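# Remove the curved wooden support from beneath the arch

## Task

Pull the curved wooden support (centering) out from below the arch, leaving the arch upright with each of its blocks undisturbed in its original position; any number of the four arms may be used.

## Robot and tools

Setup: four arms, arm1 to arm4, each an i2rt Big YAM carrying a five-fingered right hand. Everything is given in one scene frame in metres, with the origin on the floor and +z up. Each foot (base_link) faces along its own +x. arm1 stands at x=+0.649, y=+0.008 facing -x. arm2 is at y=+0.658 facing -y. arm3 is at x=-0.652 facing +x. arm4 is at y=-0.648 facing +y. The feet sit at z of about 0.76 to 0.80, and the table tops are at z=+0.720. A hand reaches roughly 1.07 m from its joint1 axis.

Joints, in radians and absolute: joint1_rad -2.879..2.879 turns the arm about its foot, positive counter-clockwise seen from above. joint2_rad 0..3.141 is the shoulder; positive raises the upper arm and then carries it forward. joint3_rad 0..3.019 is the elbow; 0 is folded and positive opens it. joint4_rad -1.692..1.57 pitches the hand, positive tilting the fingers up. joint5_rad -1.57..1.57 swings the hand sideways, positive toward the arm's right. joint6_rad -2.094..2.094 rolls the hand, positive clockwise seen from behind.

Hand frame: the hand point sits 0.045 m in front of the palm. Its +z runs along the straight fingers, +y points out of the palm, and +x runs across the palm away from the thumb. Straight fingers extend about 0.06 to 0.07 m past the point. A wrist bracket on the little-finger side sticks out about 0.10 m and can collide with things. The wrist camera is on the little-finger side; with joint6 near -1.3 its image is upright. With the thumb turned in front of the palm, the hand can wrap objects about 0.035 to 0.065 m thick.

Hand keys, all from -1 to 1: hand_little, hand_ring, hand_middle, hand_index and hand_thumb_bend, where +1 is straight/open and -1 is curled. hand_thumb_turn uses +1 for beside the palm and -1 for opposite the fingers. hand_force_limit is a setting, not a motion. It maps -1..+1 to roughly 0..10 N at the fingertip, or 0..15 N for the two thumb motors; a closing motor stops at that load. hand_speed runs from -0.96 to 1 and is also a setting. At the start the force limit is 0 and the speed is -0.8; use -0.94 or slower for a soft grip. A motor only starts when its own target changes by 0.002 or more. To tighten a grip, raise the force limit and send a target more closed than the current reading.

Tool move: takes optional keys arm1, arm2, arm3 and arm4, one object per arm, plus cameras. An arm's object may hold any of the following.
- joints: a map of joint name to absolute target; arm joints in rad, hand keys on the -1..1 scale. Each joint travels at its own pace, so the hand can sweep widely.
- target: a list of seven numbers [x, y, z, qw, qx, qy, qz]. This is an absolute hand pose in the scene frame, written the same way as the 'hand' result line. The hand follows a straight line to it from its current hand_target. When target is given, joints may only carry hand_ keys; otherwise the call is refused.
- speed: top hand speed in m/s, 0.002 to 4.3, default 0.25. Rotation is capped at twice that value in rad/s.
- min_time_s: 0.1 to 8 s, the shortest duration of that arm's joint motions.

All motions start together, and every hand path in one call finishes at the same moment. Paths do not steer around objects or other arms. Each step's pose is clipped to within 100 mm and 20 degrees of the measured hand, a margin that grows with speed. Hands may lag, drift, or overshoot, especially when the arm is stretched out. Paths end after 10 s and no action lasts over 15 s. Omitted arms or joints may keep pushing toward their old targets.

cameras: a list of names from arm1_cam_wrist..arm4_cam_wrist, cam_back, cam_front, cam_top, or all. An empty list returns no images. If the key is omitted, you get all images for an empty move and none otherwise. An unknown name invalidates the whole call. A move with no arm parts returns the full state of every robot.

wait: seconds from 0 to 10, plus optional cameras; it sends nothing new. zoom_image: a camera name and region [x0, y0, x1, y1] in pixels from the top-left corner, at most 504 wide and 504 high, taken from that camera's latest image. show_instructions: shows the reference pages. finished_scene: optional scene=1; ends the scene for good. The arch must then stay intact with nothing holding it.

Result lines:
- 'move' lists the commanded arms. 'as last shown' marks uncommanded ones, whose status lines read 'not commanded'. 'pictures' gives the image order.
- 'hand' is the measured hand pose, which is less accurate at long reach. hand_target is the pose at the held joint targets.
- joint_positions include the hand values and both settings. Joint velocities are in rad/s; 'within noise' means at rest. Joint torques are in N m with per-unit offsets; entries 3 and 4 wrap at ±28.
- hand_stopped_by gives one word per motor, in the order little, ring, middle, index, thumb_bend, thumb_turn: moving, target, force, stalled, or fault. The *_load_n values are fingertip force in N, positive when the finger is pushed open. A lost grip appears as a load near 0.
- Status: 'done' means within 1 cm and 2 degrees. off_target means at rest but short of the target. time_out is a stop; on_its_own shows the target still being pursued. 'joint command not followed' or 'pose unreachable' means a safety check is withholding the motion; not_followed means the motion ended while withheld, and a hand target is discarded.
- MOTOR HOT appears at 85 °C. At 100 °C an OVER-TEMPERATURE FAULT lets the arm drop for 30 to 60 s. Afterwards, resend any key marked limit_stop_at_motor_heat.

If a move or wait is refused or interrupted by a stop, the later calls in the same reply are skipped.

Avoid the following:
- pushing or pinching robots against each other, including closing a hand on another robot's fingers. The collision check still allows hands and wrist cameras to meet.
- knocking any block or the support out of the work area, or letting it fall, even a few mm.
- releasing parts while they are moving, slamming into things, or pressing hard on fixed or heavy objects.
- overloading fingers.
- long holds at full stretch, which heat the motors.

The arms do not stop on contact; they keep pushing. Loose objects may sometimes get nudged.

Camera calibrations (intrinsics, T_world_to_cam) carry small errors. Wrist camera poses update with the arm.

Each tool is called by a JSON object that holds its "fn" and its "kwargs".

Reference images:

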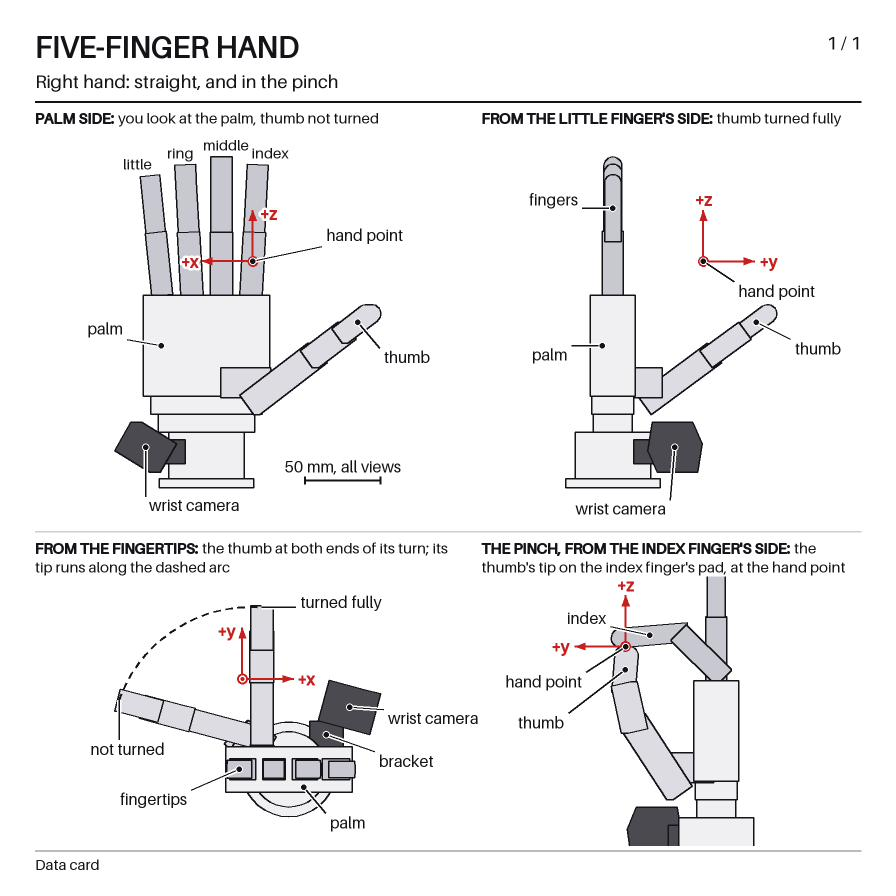

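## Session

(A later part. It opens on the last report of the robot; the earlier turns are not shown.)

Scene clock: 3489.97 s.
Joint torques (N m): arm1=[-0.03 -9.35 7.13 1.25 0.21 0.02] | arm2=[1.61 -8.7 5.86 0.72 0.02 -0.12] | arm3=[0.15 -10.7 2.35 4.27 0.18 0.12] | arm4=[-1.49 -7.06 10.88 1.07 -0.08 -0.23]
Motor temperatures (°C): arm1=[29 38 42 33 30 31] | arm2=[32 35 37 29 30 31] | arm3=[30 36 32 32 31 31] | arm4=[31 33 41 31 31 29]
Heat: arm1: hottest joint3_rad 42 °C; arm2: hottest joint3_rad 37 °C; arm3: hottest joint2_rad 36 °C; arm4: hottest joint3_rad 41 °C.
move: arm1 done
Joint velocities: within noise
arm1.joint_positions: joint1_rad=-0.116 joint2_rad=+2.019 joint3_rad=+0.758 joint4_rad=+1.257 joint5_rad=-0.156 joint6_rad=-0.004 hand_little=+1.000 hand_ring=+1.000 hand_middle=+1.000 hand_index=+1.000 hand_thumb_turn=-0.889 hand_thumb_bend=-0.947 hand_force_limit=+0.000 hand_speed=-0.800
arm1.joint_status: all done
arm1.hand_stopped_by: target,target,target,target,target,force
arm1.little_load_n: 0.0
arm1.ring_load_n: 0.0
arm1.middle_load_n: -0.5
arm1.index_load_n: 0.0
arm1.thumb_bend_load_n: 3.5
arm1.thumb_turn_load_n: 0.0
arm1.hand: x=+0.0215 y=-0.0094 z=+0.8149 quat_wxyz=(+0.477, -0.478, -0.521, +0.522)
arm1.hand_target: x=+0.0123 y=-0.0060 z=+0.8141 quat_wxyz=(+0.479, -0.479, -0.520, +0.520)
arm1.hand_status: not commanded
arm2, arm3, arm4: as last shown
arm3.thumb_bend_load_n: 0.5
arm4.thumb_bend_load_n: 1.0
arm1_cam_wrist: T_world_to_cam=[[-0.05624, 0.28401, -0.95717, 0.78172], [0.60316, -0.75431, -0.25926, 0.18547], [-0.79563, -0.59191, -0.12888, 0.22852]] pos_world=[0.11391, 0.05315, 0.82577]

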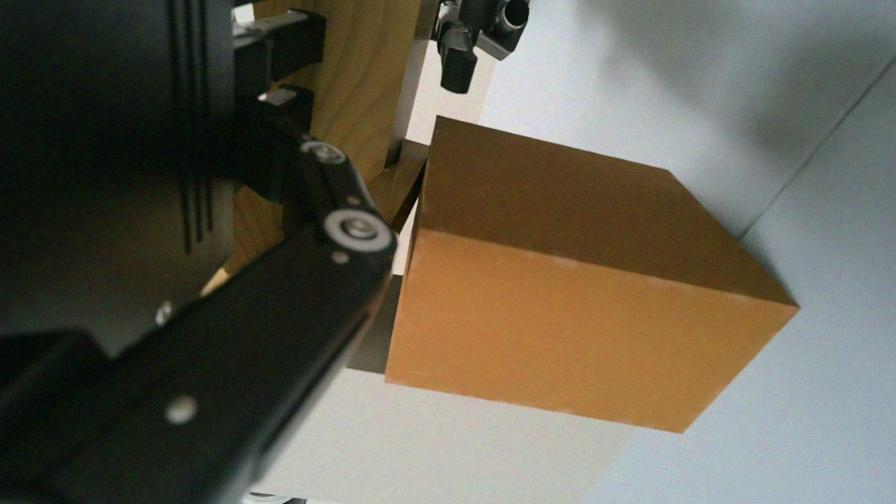

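{"fn": "move", "kwargs": {"arm1": {"target": [0.028, -0.016, 0.806, 0.4793, -0.4793, -0.5199, 0.5199], "speed": 0.05}, "cameras": ["cam_top","cam_back"]}}

{"fn": "zoom_image", "kwargs": {"camera": "cam_back", "region": [300, 160, 540, 300]}}

Scene clock: 3495.63 s.
Joint torques (N m): arm1=[1.08 -9 4.4 3.03 0.2 0.03] | arm2=[1.61 -8.59 5.87 0.73 0.03 -0.12] | arm3=[0.67 -10.58 2.29 4.21 0.19 0.12] | arm4=[-1.38 -6.95 10.88 1.1 -0.07 -0.22]
Motor temperatures (°C): arm1=[29 38 42 33 30 31] | arm2=[32 35 37 29 30 31] | arm3=[30 36 32 32 31 31] | arm4=[31 33 41 31 31 29]
Heat: arm1: hottest joint3_rad 42 °C; arm2: hottest joint3_rad 37 °C; arm3: hottest joint2_rad 36 °C; arm4: hottest joint3_rad 41 °C.
move: arm1 done
Joint velocities: within noise
arm1.joint_positions: joint1_rad=-0.106 joint2_rad=+2.020 joint3_rad=+0.743 joint4_rad=+1.262 joint5_rad=-0.135 joint6_rad=-0.004 hand_little=+1.000 hand_ring=+1.000 hand_middle=+1.000 hand_index=+1.000 hand_thumb_turn=-0.889 hand_thumb_bend=-0.947 hand_force_limit=+0.000 hand_speed=-0.800
arm1.joint_status: not commanded
arm1.hand_stopped_by: target,target,target,target,target,force
arm1.little_load_n: 0.0
arm1.ring_load_n: 0.0
arm1.middle_load_n: -0.5
arm1.index_load_n: 0.0
arm1.thumb_bend_load_n: 3.5
arm1.thumb_turn_load_n: 0.0
arm1.hand: x=+0.0267 y=-0.0120 z=+0.8099 quat_wxyz=(+0.477, -0.484, -0.521, +0.517)
arm1.hand_target: x=+0.0280 y=-0.0159 z=+0.8060 quat_wxyz=(+0.479, -0.479, -0.520, +0.520)
arm1.hand_status: done (0.006 m and 0.6 deg from the pose sent, 0.013 m and 0.4 deg at the start)
arm2, arm3, arm4: as last shown
arm2.thumb_turn_load_n: 4.0
arm3.thumb_bend_load_n: 0.0
arm4.thumb_bend_load_n: 0.5
pictures: cam_back, cam_top

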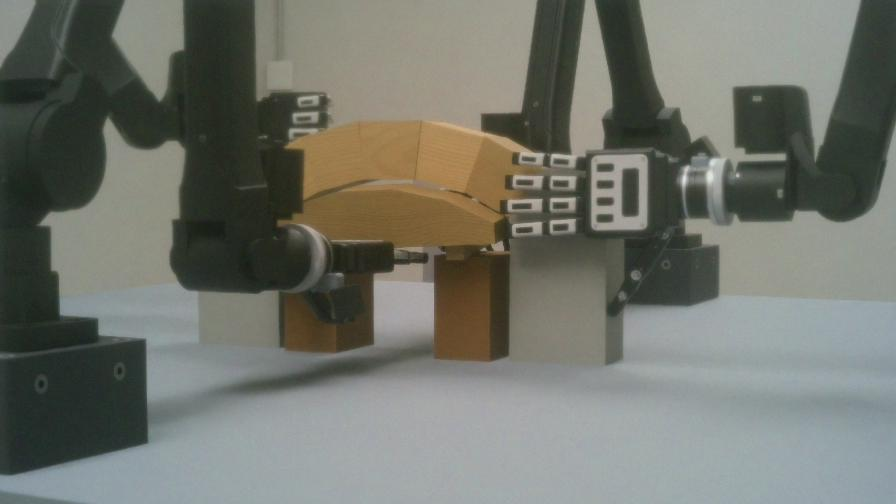

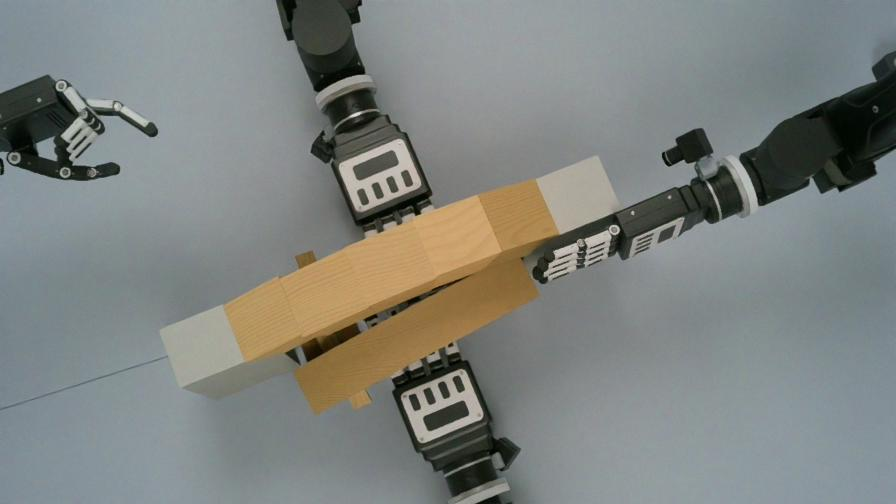

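Scaled by 2.100 from the camera's image (finer frame: 1280x720).

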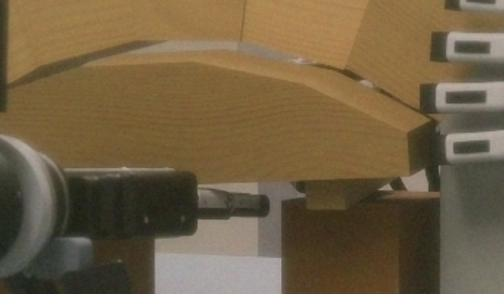

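{"fn": "move", "kwargs": {"arm3": {"target": [-0.088, 0.066, 0.808, 0.5333, -0.5061, 0.4666, -0.4917], "speed": 0.05}, "arm1": {"target": [0.016, -0.020, 0.803, 0.4793, -0.4793, -0.5199, 0.5199], "speed": 0.05}, "cameras": ["cam_top","cam_back"]}}

{"fn": "zoom_image", "kwargs": {"camera": "cam_back", "region": [300, 160, 540, 300]}}

{"fn": "zoom_image", "kwargs": {"camera": "cam_top", "region": [280, 230, 560, 420]}}

Scene clock: 3501.90 s.
Joint torques (N m): arm1=[1.14 -9.41 7.1 2.45 0.25 0.04] | arm2=[1.61 -8.7 5.9 0.75 0.02 -0.11] | arm3=[-0.03 -12.34 1.68 3.19 -0.05 0.1] | arm4=[-1.26 -7 10.93 1.11 -0.08 -0.21]
Motor temperatures (°C): arm1=[29 38 42 33 30 31] | arm2=[32 35 37 29 30 31] | arm3=[30 36 32 32 31 31] | arm4=[31 33 42 31 31 29]
Heat: arm1: hottest joint3_rad 42 °C; arm2: hottest joint3_rad 37 °C; arm3: hottest joint2_rad 36 °C; arm4: hottest joint3_rad 42 °C.
move: arm1 off_target; arm3 off_target
Joint velocities: within noise
arm1.joint_positions: joint1_rad=-0.097 joint2_rad=+2.041 joint3_rad=+0.747 joint4_rad=+1.262 joint5_rad=-0.125 joint6_rad=-0.004 hand_little=+1.000 hand_ring=+1.000 hand_middle=+1.000 hand_index=+1.000 hand_thumb_turn=-0.889 hand_thumb_bend=-0.947 hand_force_limit=+0.000 hand_speed=-0.800
arm1.joint_status: not commanded
arm1.hand_stopped_by: target,target,target,target,target,force
arm1.little_load_n: 0.0
arm1.ring_load_n: 0.0
arm1.middle_load_n: -0.5
arm1.index_load_n: 0.0
arm1.thumb_bend_load_n: 3.5
arm1.thumb_turn_load_n: 0.0
arm1.hand: x=+0.0274 y=-0.0164 z=+0.7990 quat_wxyz=(+0.472, -0.488, -0.524, +0.513)
arm1.hand_target: x=+0.0164 y=-0.0201 z=+0.8033 quat_wxyz=(+0.479, -0.479, -0.520, +0.520)
arm1.hand_status: off_target (0.013 m and 1.6 deg from the pose sent, 0.015 m and 0.6 deg at the start)
arm2, arm4: as last shown
arm2.thumb_bend_load_n: -2.0
arm2.thumb_turn_load_n: 4.5
arm3.joint_positions: joint1_rad=+0.046 joint2_rad=+2.063 joint3_rad=+0.582 joint4_rad=+1.498 joint5_rad=-0.047 joint6_rad=-0.008 hand_little=+1.000 hand_ring=+1.000 hand_middle=+1.000 hand_index=+1.000 hand_thumb_turn=-1.000 hand_thumb_bend=+0.000 hand_force_limit=+0.000 hand_speed=-0.400
arm3.joint_status: not commanded
arm3.hand_stopped_by: target,target,target,target,target,target
arm3.little_load_n: 0.0
arm3.ring_load_n: 0.0
arm3.middle_load_n: 0.0
arm3.index_load_n: -0.5
arm3.thumb_bend_load_n: 0.0
arm3.thumb_turn_load_n: 0.0
arm3.hand: x=-0.0908 y=+0.0625 z=+0.7890 quat_wxyz=(-0.518, +0.518, -0.476, +0.486)
arm3.hand_target: x=-0.0880 y=+0.0659 z=+0.8078 quat_wxyz=(-0.533, +0.506, -0.467, +0.492)
arm3.hand_status: off_target (0.019 m and 2.5 deg from the pose sent, 0.024 m and 3.0 deg at the start)
pictures: cam_back, cam_top

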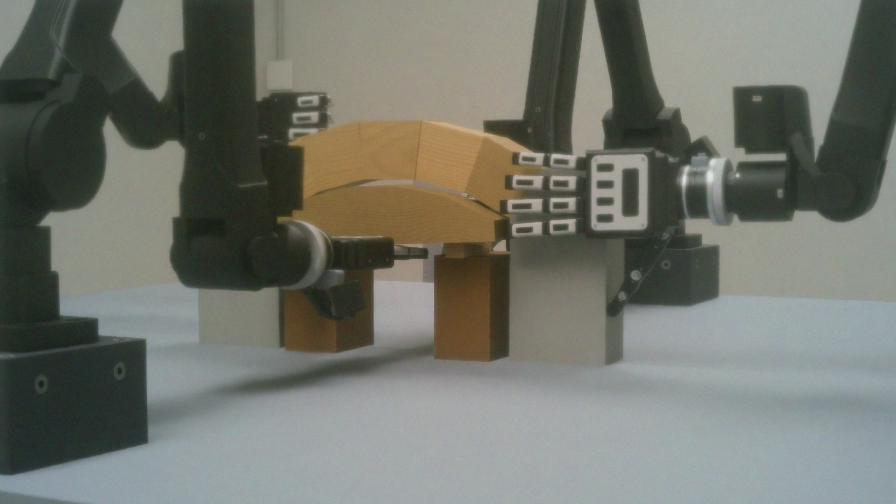

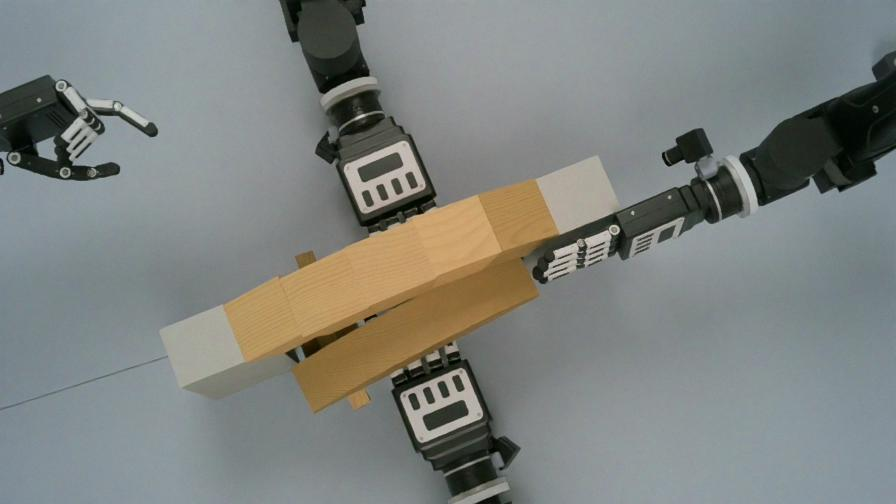

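Scaled by 2.100 from the camera's image (finer frame: 1280x720).

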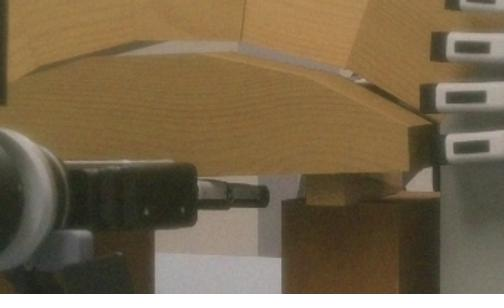

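Scaled by 1.800 from the camera's image (finer frame: 1280x720).

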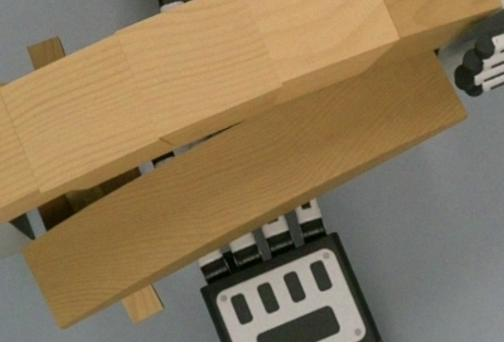

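{"fn": "move", "kwargs": {"arm1": {"target": [0.006, -0.020, 0.805, 0.4793, -0.4793, -0.5199, 0.5199], "speed": 0.05}, "cameras": ["cam_top","cam_back","arm1_cam_wrist"]}}

{"fn": "zoom_image", "kwargs": {"camera": "cam_back", "region": [300, 160, 540, 300]}}

{"fn": "zoom_image", "kwargs": {"camera": "cam_top", "region": [280, 230, 560, 420]}}

Scene clock: 3508.13 s.
Joint torques (N m): arm1=[0.85 -9.35 7.51 1.47 0.26 0.05] | arm2=[1.55 -8.64 5.87 0.69 0.03 -0.12] | arm3=[-0.32 -12.1 1.96 3.1 -0.01 0.11] | arm4=[-1.49 -7.18 10.93 1.14 -0.09 -0.24]
Motor temperatures (°C): arm1=[29 38 42 33 30 31] | arm2=[32 35 37 29 30 31] | arm3=[30 36 32 32 31 31] | arm4=[31 33 42 31 31 29]
Heat: arm1: hottest joint3_rad 42 °C; arm2: hottest joint3_rad 37 °C; arm3: hottest joint2_rad 36 °C; arm4: hottest joint3_rad 42 °C.
move: arm1 off_target
Joint velocities: within noise
arm1.joint_positions: joint1_rad=-0.097 joint2_rad=+2.045 joint3_rad=+0.772 joint4_rad=+1.262 joint5_rad=-0.124 joint6_rad=-0.004 hand_little=+1.000 hand_ring=+1.000 hand_middle=+1.000 hand_index=+1.000 hand_thumb_turn=-0.889 hand_thumb_bend=-0.947 hand_force_limit=+0.000 hand_speed=-0.800
arm1.joint_status: not commanded
arm1.hand_stopped_by: target,target,target,target,target,force
arm1.little_load_n: 0.0
arm1.ring_load_n: 0.0
arm1.middle_load_n: -0.5
arm1.index_load_n: -0.5
arm1.thumb_bend_load_n: 3.5
arm1.thumb_turn_load_n: 0.0
arm1.hand: x=+0.0168 y=-0.0157 z=+0.8060 quat_wxyz=(+0.478, -0.483, -0.519, +0.518)
arm1.hand_target: x=+0.0064 y=-0.0201 z=+0.8052 quat_wxyz=(+0.479, -0.479, -0.520, +0.520)
arm1.hand_status: off_target (0.012 m and 0.5 deg from the pose sent, 0.023 m and 1.6 deg at the start)
arm2, arm3, arm4: as last shown
arm2.middle_load_n: 1.0
arm2.thumb_turn_load_n: 4.0
arm3.joint_positions: joint1_rad=+0.046 joint2_rad=+2.063 joint3_rad=+0.578 joint4_rad=+1.498 joint5_rad=-0.047 joint6_rad=-0.008 hand_little=+1.000 hand_ring=+1.000 hand_middle=+1.000 hand_index=+1.000 hand_thumb_turn=-1.000 hand_thumb_bend=+0.000 hand_force_limit=+0.000 hand_speed=-0.400
arm3.hand: x=-0.0928 y=+0.0625 z=+0.7877 quat_wxyz=(-0.517, +0.519, -0.477, +0.485)
arm3.hand_target: x=-0.0881 y=+0.0659 z=+0.8078 quat_wxyz=(-0.533, +0.506, -0.467, +0.492)
pictures: arm1_cam_wrist, cam_back, cam_top
arm1_cam_wrist: T_world_to_cam=[[-0.04689, 0.28444, -0.95754, 0.77489], [0.59582, -0.76144, -0.25537, 0.17817], [-0.80175, -0.5825, -0.13377, 0.22406]] pos_world=[0.10981, 0.04577, 0.81746]

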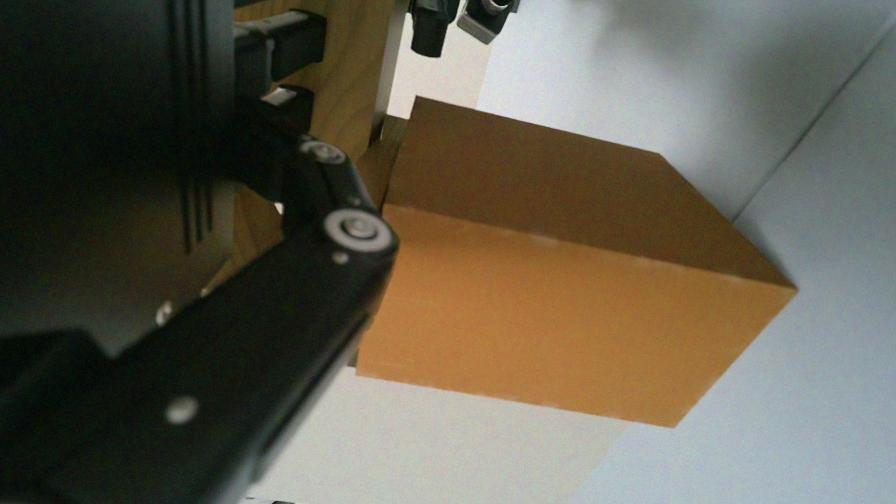

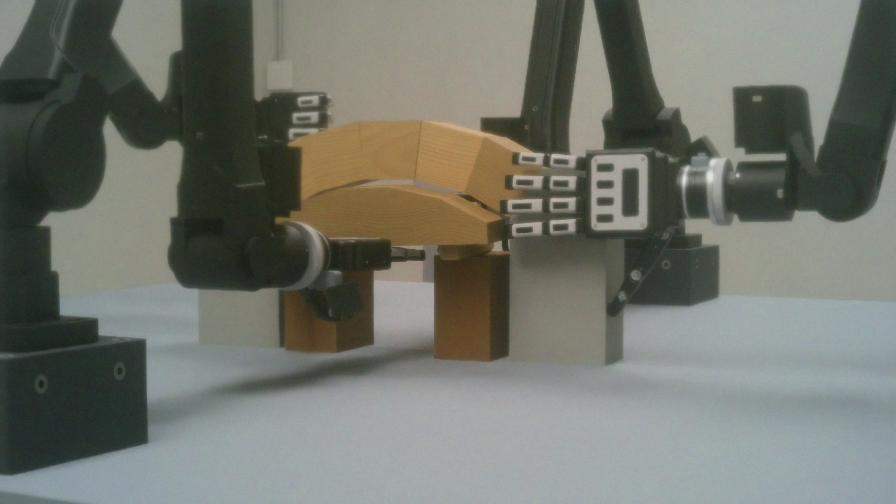

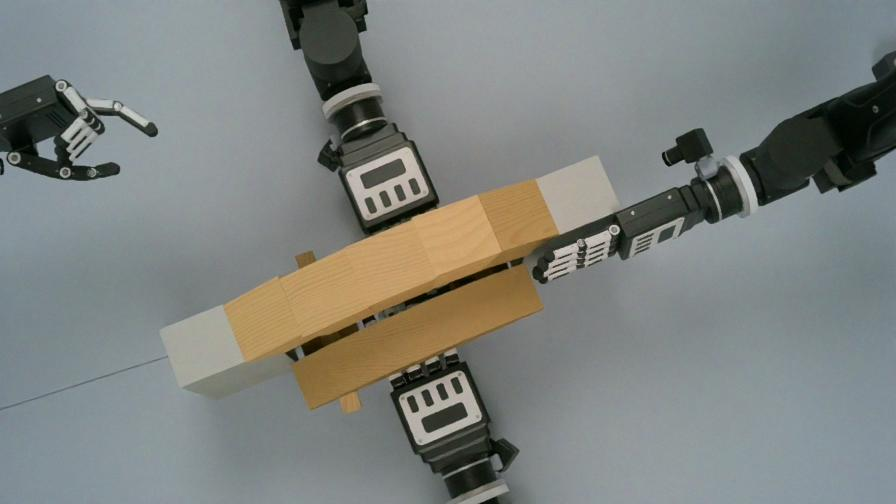

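Scaled by 2.100 from the camera's image (finer frame: 1280x720).

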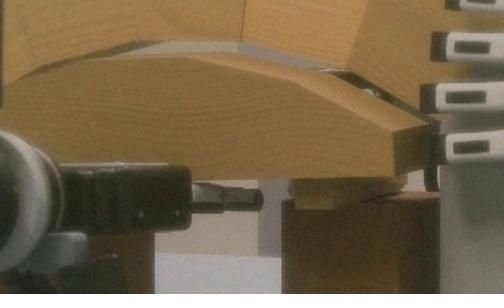

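Scaled by 1.800 from the camera's image (finer frame: 1280x720).

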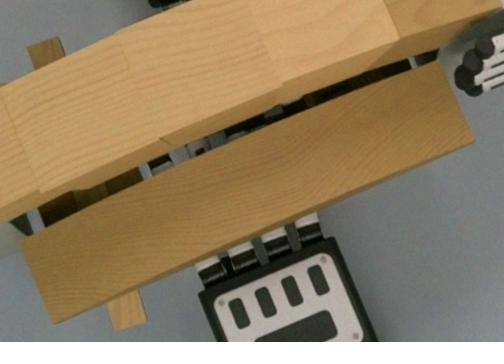

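{"fn": "move", "kwargs": {"arm3": {"target": [-0.096, 0.064, 0.813, 0.5333, -0.5061, 0.4666, -0.4917], "speed": 0.03}, "arm4": {"target": [0.010, -0.175, 0.866, 0.5199, -0.4793, -0.5199, -0.4793], "speed": 0.05}, "cameras": ["cam_top","cam_back","arm4_cam_wrist","arm2_cam_wrist"]}}

{"fn": "zoom_image", "kwargs": {"camera": "cam_back", "region": [300, 160, 540, 300]}}

{"fn": "zoom_image", "kwargs": {"camera": "cam_top", "region": [280, 230, 560, 420]}}

{"fn": "zoom_image", "kwargs": {"camera": "arm2_cam_wrist", "region": [520, 120, 780, 340]}}

Scene clock: 3530.50 s.
Joint torques (N m): arm1=[1.49 -9.41 7.15 1.52 0.11 0.04] | arm2=[1.67 -8.59 5.89 0.73 0.03 -0.12] | arm3=[-0.62 -12.28 2.04 3.38 -0.04 0.11] | arm4=[0.56 -10.34 3.79 3.04 0.07 -0.23]
Motor temperatures (°C): arm1=[29 38 43 33 30 31] | arm2=[32 35 37 29 30 31] | arm3=[30 35 32 32 31 31] | arm4=[31 33 42 31 31 29]
Heat: arm1: hottest joint3_rad 43 °C; arm2: hottest joint3_rad 37 °C; arm3: hottest joint2_rad 35 °C; arm4: hottest joint3_rad 42 °C.
move: arm3 off_target; arm4 off_target
Joint velocities: within noise
arm1, arm2: as last shown
arm1.joint_positions: joint1_rad=-0.097 joint2_rad=+2.045 joint3_rad=+0.776 joint4_rad=+1.262 joint5_rad=-0.122 joint6_rad=-0.004 hand_little=+1.000 hand_ring=+1.000 hand_middle=+1.000 hand_index=+1.000 hand_thumb_turn=-0.889 hand_thumb_bend=-0.947 hand_force_limit=+0.000 hand_speed=-0.800
arm1.middle_load_n: 0.0
arm1.index_load_n: 0.0
arm1.hand: x=+0.0153 y=-0.0152 z=+0.8071 quat_wxyz=(+0.480, -0.482, -0.518, +0.518)
arm1.hand_target: x=+0.0065 y=-0.0200 z=+0.8051 quat_wxyz=(+0.479, -0.479, -0.520, +0.520)
arm2.middle_load_n: 0.5
arm2.thumb_turn_load_n: 4.5
arm3.joint_positions: joint1_rad=+0.046 joint2_rad=+2.049 joint3_rad=+0.550 joint4_rad=+1.498 joint5_rad=-0.051 joint6_rad=-0.008 hand_little=+1.000 hand_ring=+1.000 hand_middle=+1.000 hand_index=+1.000 hand_thumb_turn=-1.000 hand_thumb_bend=+0.000 hand_force_limit=+0.000 hand_speed=-0.400
arm3.joint_status: not commanded
arm3.hand_stopped_by: target,target,target,target,target,target
arm3.little_load_n: 0.0
arm3.ring_load_n: 0.5
arm3.middle_load_n: 0.0
arm3.index_load_n: -1.0
arm3.thumb_bend_load_n: 0.0
arm3.thumb_turn_load_n: 0.0
arm3.hand: x=-0.1035 y=+0.0631 z=+0.7867 quat_wxyz=(-0.515, +0.524, -0.480, +0.480)
arm3.hand_target: x=-0.0963 y=+0.0639 z=+0.8125 quat_wxyz=(-0.533, +0.506, -0.467, +0.492)
arm3.hand_status: off_target (0.027 m and 3.6 deg from the pose sent, 0.026 m and 2.8 deg at the start)
arm4.joint_positions: joint1_rad=+0.083 joint2_rad=+1.647 joint3_rad=+0.308 joint4_rad=+1.295 joint5_rad=+0.029 joint6_rad=-1.543 hand_little=+1.000 hand_ring=+1.000 hand_middle=+1.000 hand_index=+1.000 hand_thumb_turn=+1.000 hand_thumb_bend=+1.000 hand_force_limit=+0.300 hand_speed=-0.800
arm4.joint_status: not commanded
arm4.hand_stopped_by: target,target,target,target,target,target
arm4.little_load_n: 0.0
arm4.ring_load_n: 0.0
arm4.middle_load_n: 0.0
arm4.index_load_n: -0.5
arm4.thumb_bend_load_n: 0.0
arm4.thumb_turn_load_n: 0.0
arm4.hand: x=+0.0131 y=-0.1734 z=+0.8554 quat_wxyz=(-0.514, +0.493, +0.522, +0.469)
arm4.hand_target: x=+0.0101 y=-0.1750 z=+0.8657 quat_wxyz=(-0.520, +0.480, +0.520, +0.479)
arm4.hand_status: off_target (0.011 m and 2.1 deg from the pose sent, 0.013 m and 1.6 deg at the start)
pictures: arm2_cam_wrist, arm4_cam_wrist, cam_back, cam_top
arm2_cam_wrist: T_world_to_cam=[[-0.97849, -0.02912, 0.20424, -0.0306], [-0.18837, 0.52979, -0.82695, 0.66638], [-0.08412, -0.84763, -0.52387, 0.82331]] pos_world=[0.16484, 0.34393, 0.98862]
arm4_cam_wrist: T_world_to_cam=[[0.97753, 0.10104, 0.18501, -0.14961], [0.2101, -0.53861, -0.81594, 0.60079], [0.0172, 0.83648, -0.54773, 0.72986]] pos_world=[0.00747, -0.2718, 0.91766]

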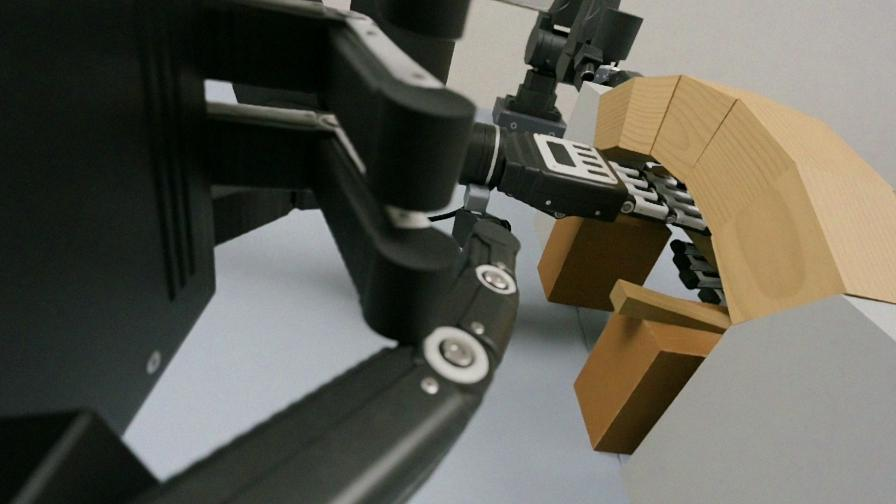

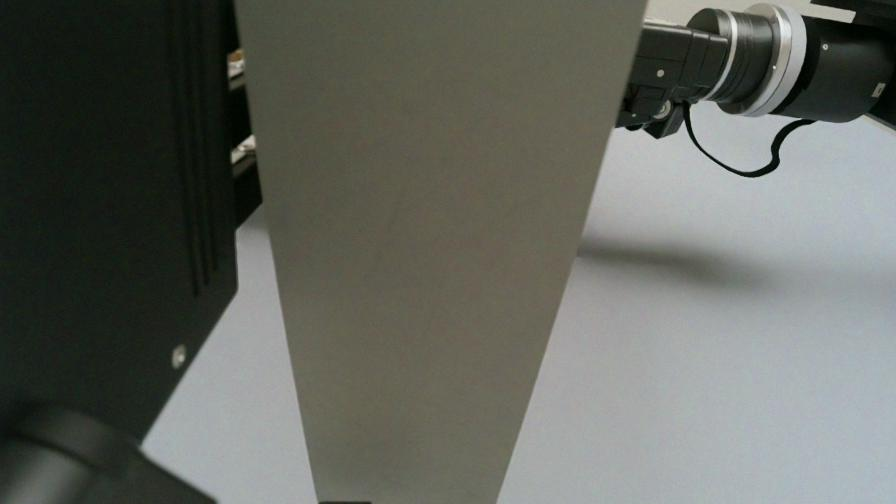

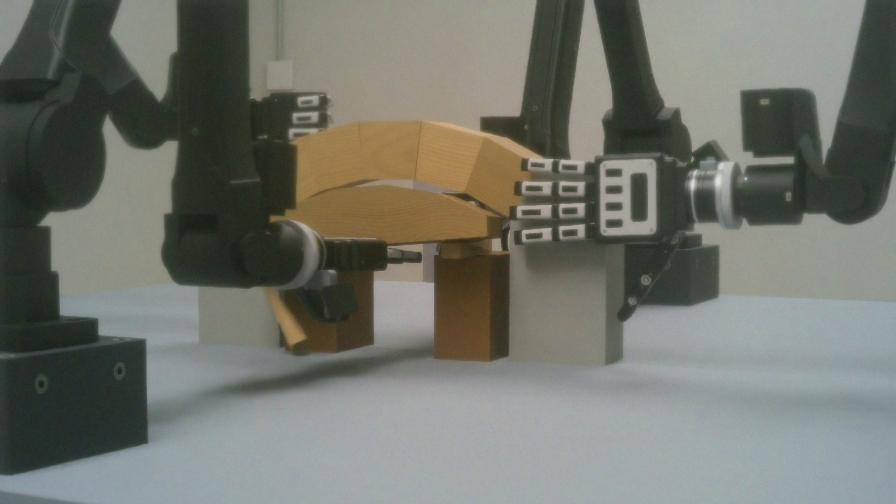

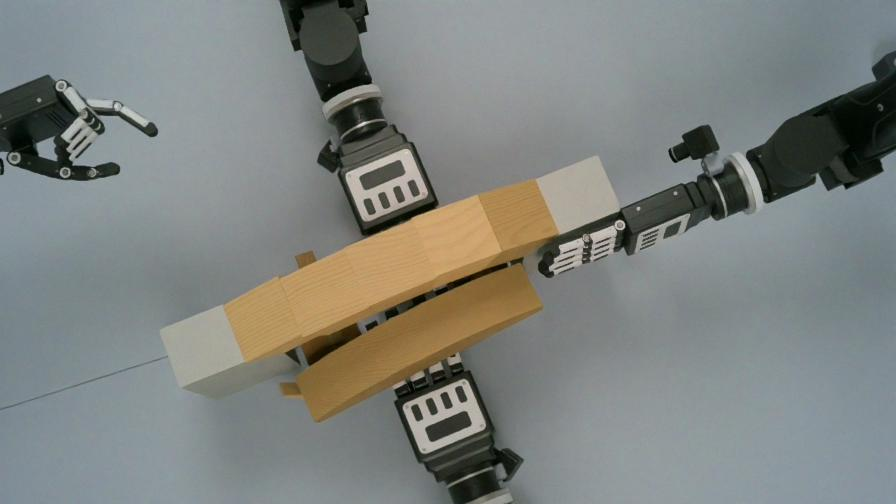

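Scaled by 2.100 from the camera's image (finer frame: 1280x720).

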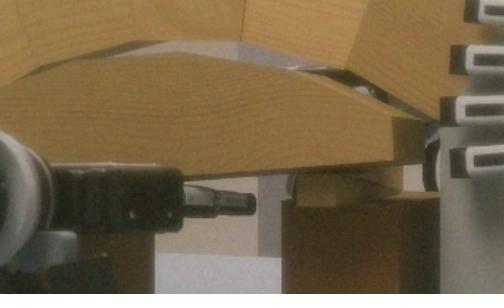

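Scaled by 1.800 from the camera's image (finer frame: 1280x720).

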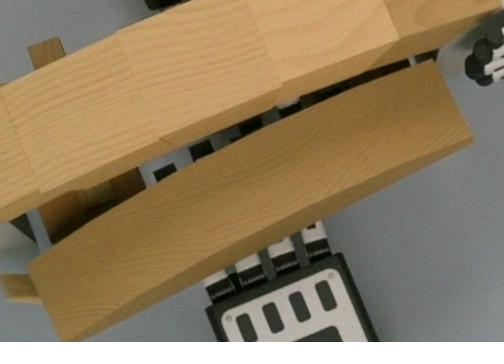

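Scaled by 1.938 from the camera's image (finer frame: 1280x720).

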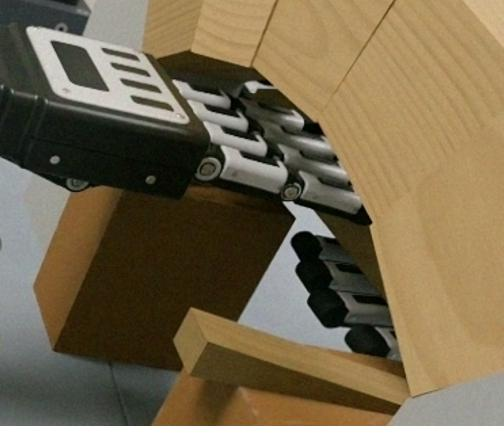

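{"fn": "move", "kwargs": {"arm3": {"target": [-0.098, 0.0635, 0.822, 0.5333, -0.5061, 0.4666, -0.4917], "speed": 0.03}, "cameras": ["cam_top","cam_back"]}}

{"fn": "zoom_image", "kwargs": {"camera": "cam_back", "region": [240, 160, 540, 370]}}

{"fn": "zoom_image", "kwargs": {"camera": "cam_top", "region": [280, 230, 560, 420]}}

Scene clock: 3568.93 s.
Joint torques (N m): arm1=[1.85 -9.82 7.06 1.59 0.16 0] | arm2=[1.67 -8.7 5.9 0.73 0.02 -0.11] | arm3=[-0.97 -13.04 2.17 2.62 -0.03 0.11] | arm4=[0.62 -10.52 3.84 3.23 0.07 -0.24]
Motor temperatures (°C): arm1=[29 39 42 33 30 31] | arm2=[32 35 37 29 30 31] | arm3=[30 35 32 32 31 31] | arm4=[31 33 39 31 31 29]
Heat: arm1: hottest joint3_rad 42 °C; arm2: hottest joint3_rad 37 °C; arm3: hottest joint2_rad 35 °C; arm4: hottest joint3_rad 39 °C.
move: arm3 off_target
Joint velocities: within noise
arm1, arm2, arm4: as last shown
arm1.hand_target: x=+0.0065 y=-0.0199 z=+0.8051 quat_wxyz=(+0.479, -0.479, -0.520, +0.520)
arm3.joint_positions: joint1_rad=+0.046 joint2_rad=+2.021 joint3_rad=+0.538 joint4_rad=+1.490 joint5_rad=-0.052 joint6_rad=-0.008 hand_little=+1.000 hand_ring=+1.000 hand_middle=+1.000 hand_index=+1.000 hand_thumb_turn=-1.000 hand_thumb_bend=+0.000 hand_force_limit=+0.000 hand_speed=-0.400
arm3.joint_status: not commanded
arm3.hand_stopped_by: target,target,target,target,target,target
arm3.little_load_n: -0.5
arm3.ring_load_n: -0.5
arm3.middle_load_n: -0.5
arm3.index_load_n: -1.0
arm3.thumb_bend_load_n: 0.0
arm3.thumb_turn_load_n: -0.5
arm3.hand: x=-0.1055 y=+0.0632 z=+0.7959 quat_wxyz=(-0.517, +0.522, -0.477, +0.482)
arm3.hand_target: x=-0.0982 y=+0.0634 z=+0.8217 quat_wxyz=(-0.533, +0.506, -0.466, +0.492)
arm3.hand_status: off_target (0.027 m and 3.1 deg from the pose sent, 0.036 m and 3.6 deg at the start)
arm4.index_load_n: 0.0
pictures: cam_back, cam_top

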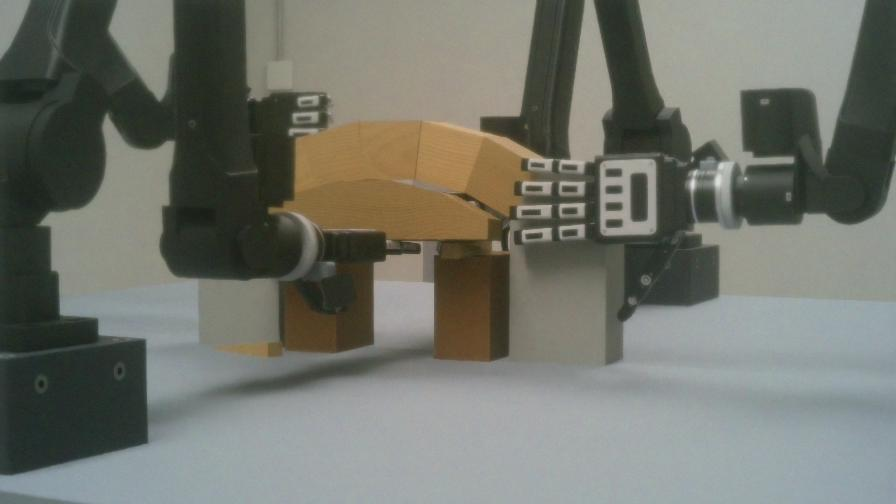

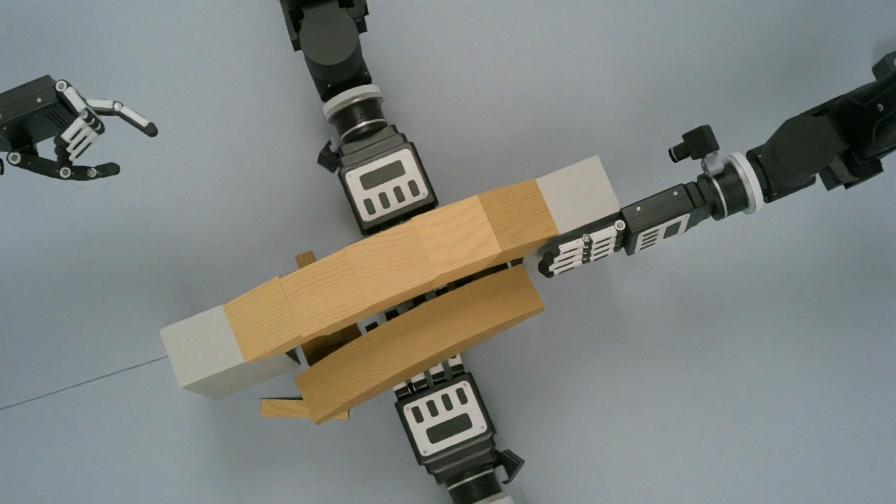

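Scaled by 1.680 from the camera's image (finer frame: 1280x720).

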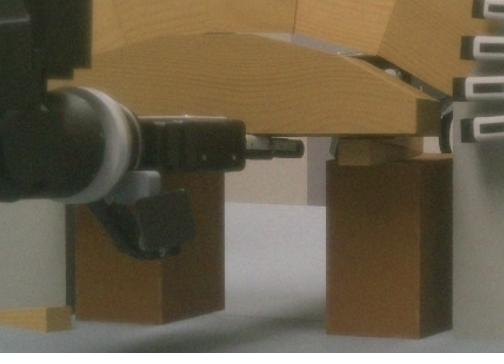

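Scaled by 1.800 from the camera's image (finer frame: 1280x720).

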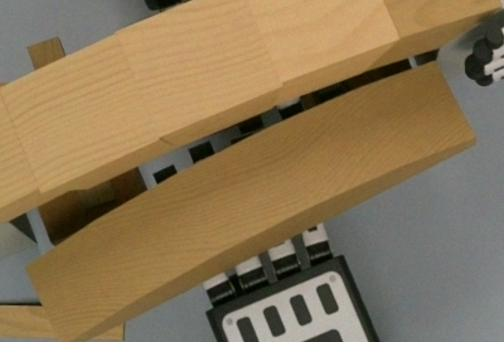

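{"fn": "move", "kwargs": {"arm3": {"target": [-0.118, 0.062, 0.825, 0.5333, -0.5061, 0.4666, -0.4917], "speed": 0.03}, "cameras": ["cam_top","cam_back"]}}

{"fn": "zoom_image", "kwargs": {"camera": "cam_back", "region": [240, 160, 540, 370]}}

{"fn": "zoom_image", "kwargs": {"camera": "cam_top", "region": [280, 230, 560, 450]}}

Scene clock: 3578.43 s.
Joint torques (N m): arm1=[1.44 -9.58 7.21 1.69 0.15 0.04] | arm2=[1.55 -8.53 5.86 0.7 0.02 -0.11] | arm3=[-1.08 -12.45 1.83 4.29 -0.12 0.12] | arm4=[0.62 -10.34 3.89 3.04 0.06 -0.24]
Motor temperatures (°C): arm1=[29 39 42 33 30 31] | arm2=[32 35 37 29 30 31] | arm3=[30 35 32 32 31 31] | arm4=[31 33 38 31 32 29]
Heat: arm1: hottest joint3_rad 42 °C; arm2: hottest joint3_rad 37 °C; arm3: hottest joint2_rad 35 °C; arm4: hottest joint3_rad 38 °C.
move: arm3 off_target
Joint velocities: within noise
arm1, arm2, arm4: as last shown
arm3.joint_positions: joint1_rad=+0.046 joint2_rad=+1.995 joint3_rad=+0.484 joint4_rad=+1.490 joint5_rad=-0.054 joint6_rad=-0.008 hand_little=+1.000 hand_ring=+1.000 hand_middle=+1.000 hand_index=+1.000 hand_thumb_turn=-1.000 hand_thumb_bend=+0.000 hand_force_limit=+0.000 hand_speed=-0.400
arm3.joint_status: not commanded
arm3.hand_stopped_by: target,target,target,target,target,target
arm3.little_load_n: 0.0
arm3.ring_load_n: -0.5
arm3.middle_load_n: 0.0
arm3.index_load_n: -1.0
arm3.thumb_bend_load_n: 0.0
arm3.thumb_turn_load_n: 0.0
arm3.hand: x=-0.1260 y=+0.0629 z=+0.7939 quat_wxyz=(-0.511, +0.529, -0.484, +0.474)
arm3.hand_target: x=-0.1185 y=+0.0619 z=+0.8243 quat_wxyz=(-0.533, +0.506, -0.467, +0.492)
arm3.hand_status: off_target (0.032 m and 4.7 deg from the pose sent, 0.032 m and 3.1 deg at the start)
arm4.middle_load_n: 0.5
pictures: cam_back, cam_top

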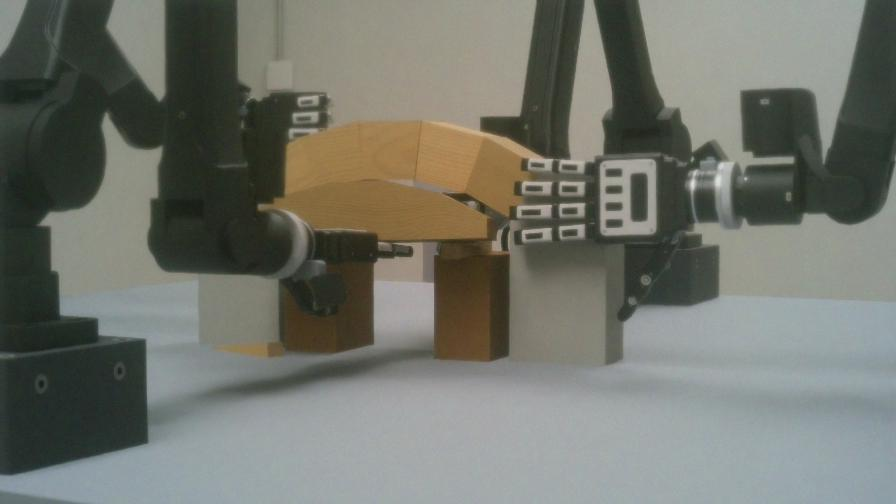

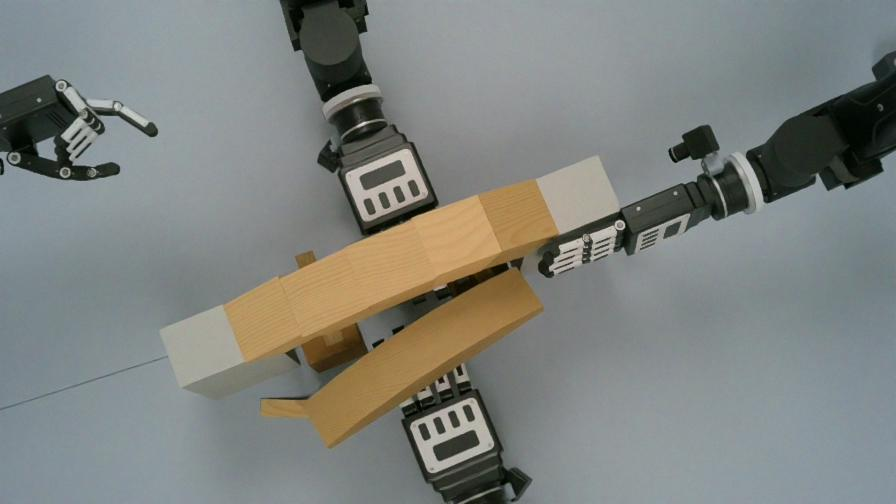

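Scaled by 1.680 from the camera's image (finer frame: 1280x720).

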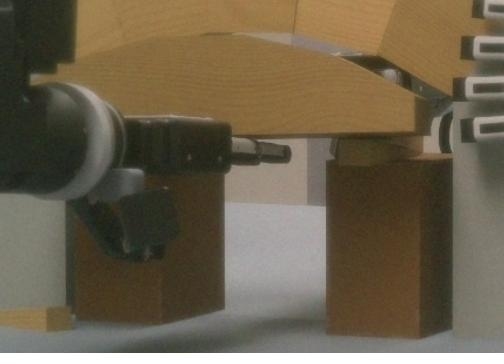

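Scaled by 1.800 from the camera's image (finer frame: 1280x720).

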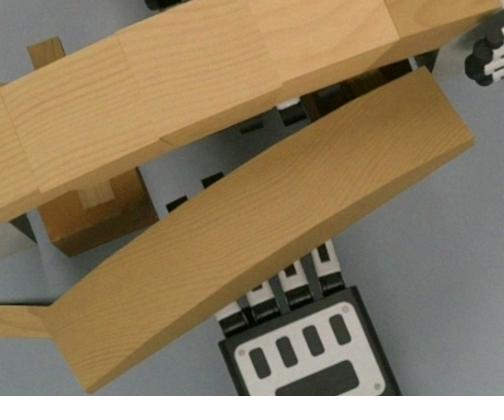

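{"fn": "move", "kwargs": {"arm3": {"target": [-0.119, 0.060, 0.836, 0.5333, -0.5061, 0.4666, -0.4917], "speed": 0.03}, "cameras": ["cam_top","cam_back"]}}

{"fn": "zoom_image", "kwargs": {"camera": "cam_back", "region": [240, 160, 540, 370]}}

{"fn": "zoom_image", "kwargs": {"camera": "cam_top", "region": [280, 230, 560, 450]}}

Scene clock: 3593.43 s.
Joint torques (N m): arm1=[1.14 -9.64 7.21 1.55 0.15 0.06] | arm2=[1.55 -8.64 5.86 0.77 0.02 -0.12] | arm3=[-1.38 -12.4 2.41 2.89 -0.06 0.11] | arm4=[0.44 -10.4 3.86 3.12 0.07 -0.22]
Motor temperatures (°C): arm1=[29 39 42 33 30 31] | arm2=[32 35 37 29 30 31] | arm3=[30 36 32 32 31 31] | arm4=[31 33 38 32 32 29]
Heat: arm1: hottest joint3_rad 42 °C; arm2: hottest joint3_rad 37 °C; arm3: hottest joint2_rad 36 °C; arm4: hottest joint3_rad 38 °C.
move: arm3 off_target
Joint velocities: arm1=[-0.005 -0.005 -0.007 -0.012 0.154 0.037] | arm2=[within noise] | arm3=[within noise] | arm4=[within noise]
arm1, arm4: as last shown
arm1.ring_load_n: -0.5
arm2.joint_positions: joint1_rad=+0.766 joint2_rad=+1.363 joint3_rad=+0.389 joint4_rad=+0.991 joint5_rad=+0.710 joint6_rad=-1.568 hand_little=-1.000 hand_ring=-1.000 hand_middle=-1.000 hand_index=+0.300 hand_thumb_turn=-0.799 hand_thumb_bend=+0.299 hand_force_limit=+0.000 hand_speed=-0.800
arm2.joint_status: not commanded
arm2.hand_stopped_by: target,target,target,target,target,target
arm2.little_load_n: 0.0
arm2.ring_load_n: 0.0
arm2.middle_load_n: 0.5
arm2.index_load_n: 0.0
arm2.thumb_bend_load_n: -2.0
arm2.thumb_turn_load_n: 4.0
arm2.hand: x=+0.1608 y=+0.2476 z=+0.9315 quat_wxyz=(+0.477, +0.512, -0.482, +0.527)
arm2.hand_target: x=+0.1600 y=+0.2500 z=+0.9301 quat_wxyz=(+0.479, +0.520, -0.479, +0.520)
arm2.hand_status: not commanded
arm3.joint_positions: joint1_rad=+0.045 joint2_rad=+1.956 joint3_rad=+0.469 joint4_rad=+1.482 joint5_rad=-0.061 joint6_rad=-0.007 hand_little=+1.000 hand_ring=+1.000 hand_middle=+1.000 hand_index=+1.000 hand_thumb_turn=-1.000 hand_thumb_bend=+0.000 hand_force_limit=+0.000 hand_speed=-0.400
arm3.joint_status: not commanded
arm3.hand_stopped_by: target,target,target,target,target,target
arm3.little_load_n: -1.0
arm3.ring_load_n: -0.5
arm3.middle_load_n: -0.5
arm3.index_load_n: -1.5
arm3.thumb_bend_load_n: 0.0
arm3.thumb_turn_load_n: 0.0
arm3.hand: x=-0.1287 y=+0.0635 z=+0.8068 quat_wxyz=(-0.516, +0.527, -0.479, +0.476)
arm3.hand_target: x=-0.1194 y=+0.0602 z=+0.8357 quat_wxyz=(-0.533, +0.506, -0.466, +0.492)
arm3.hand_status: off_target (0.031 m and 3.8 deg from the pose sent, 0.043 m and 4.7 deg at the start)
arm4.middle_load_n: 0.0
pictures: cam_back, cam_top

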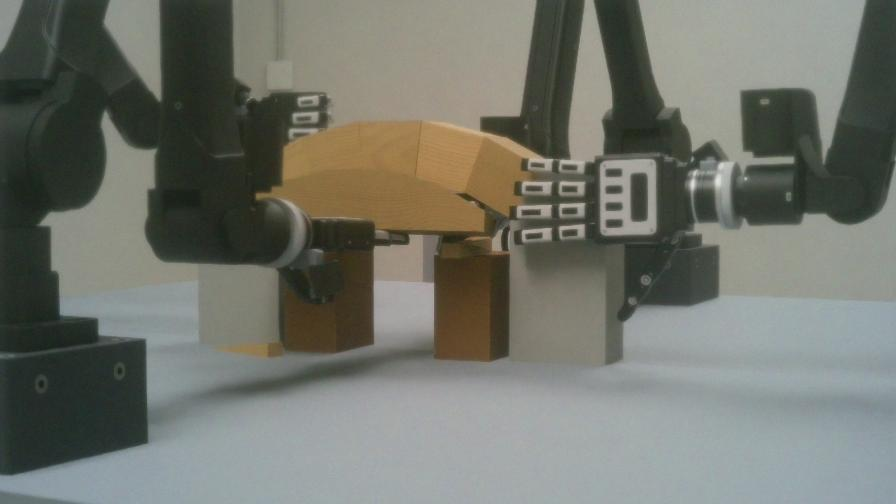

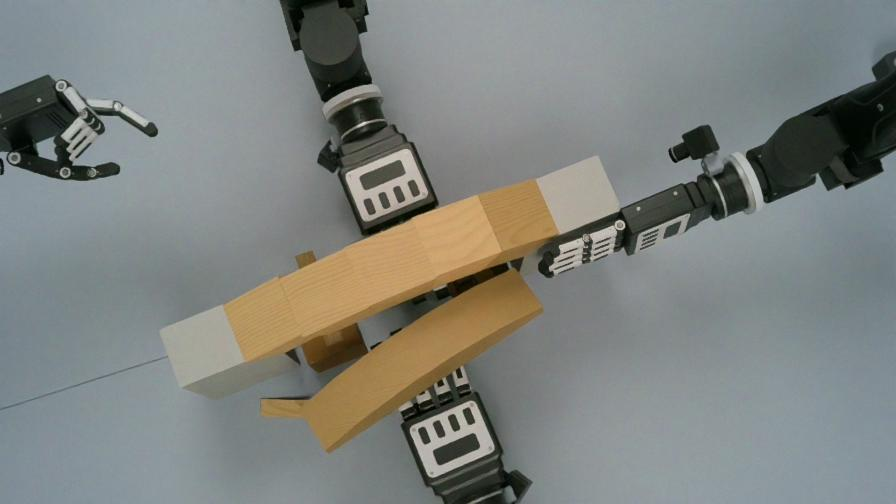

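Scaled by 1.680 from the camera's image (finer frame: 1280x720).

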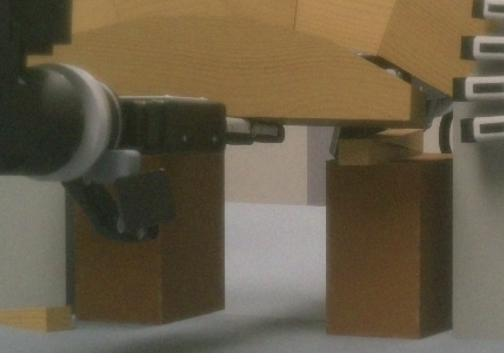

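Scaled by 1.800 from the camera's image (finer frame: 1280x720).

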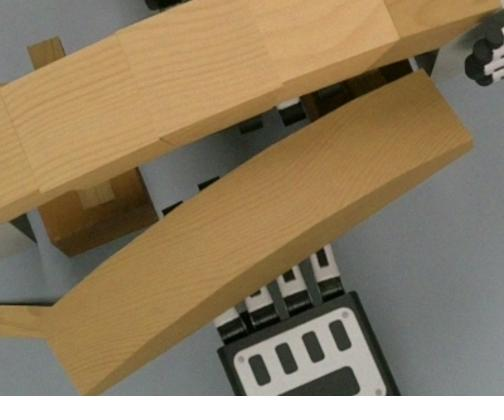

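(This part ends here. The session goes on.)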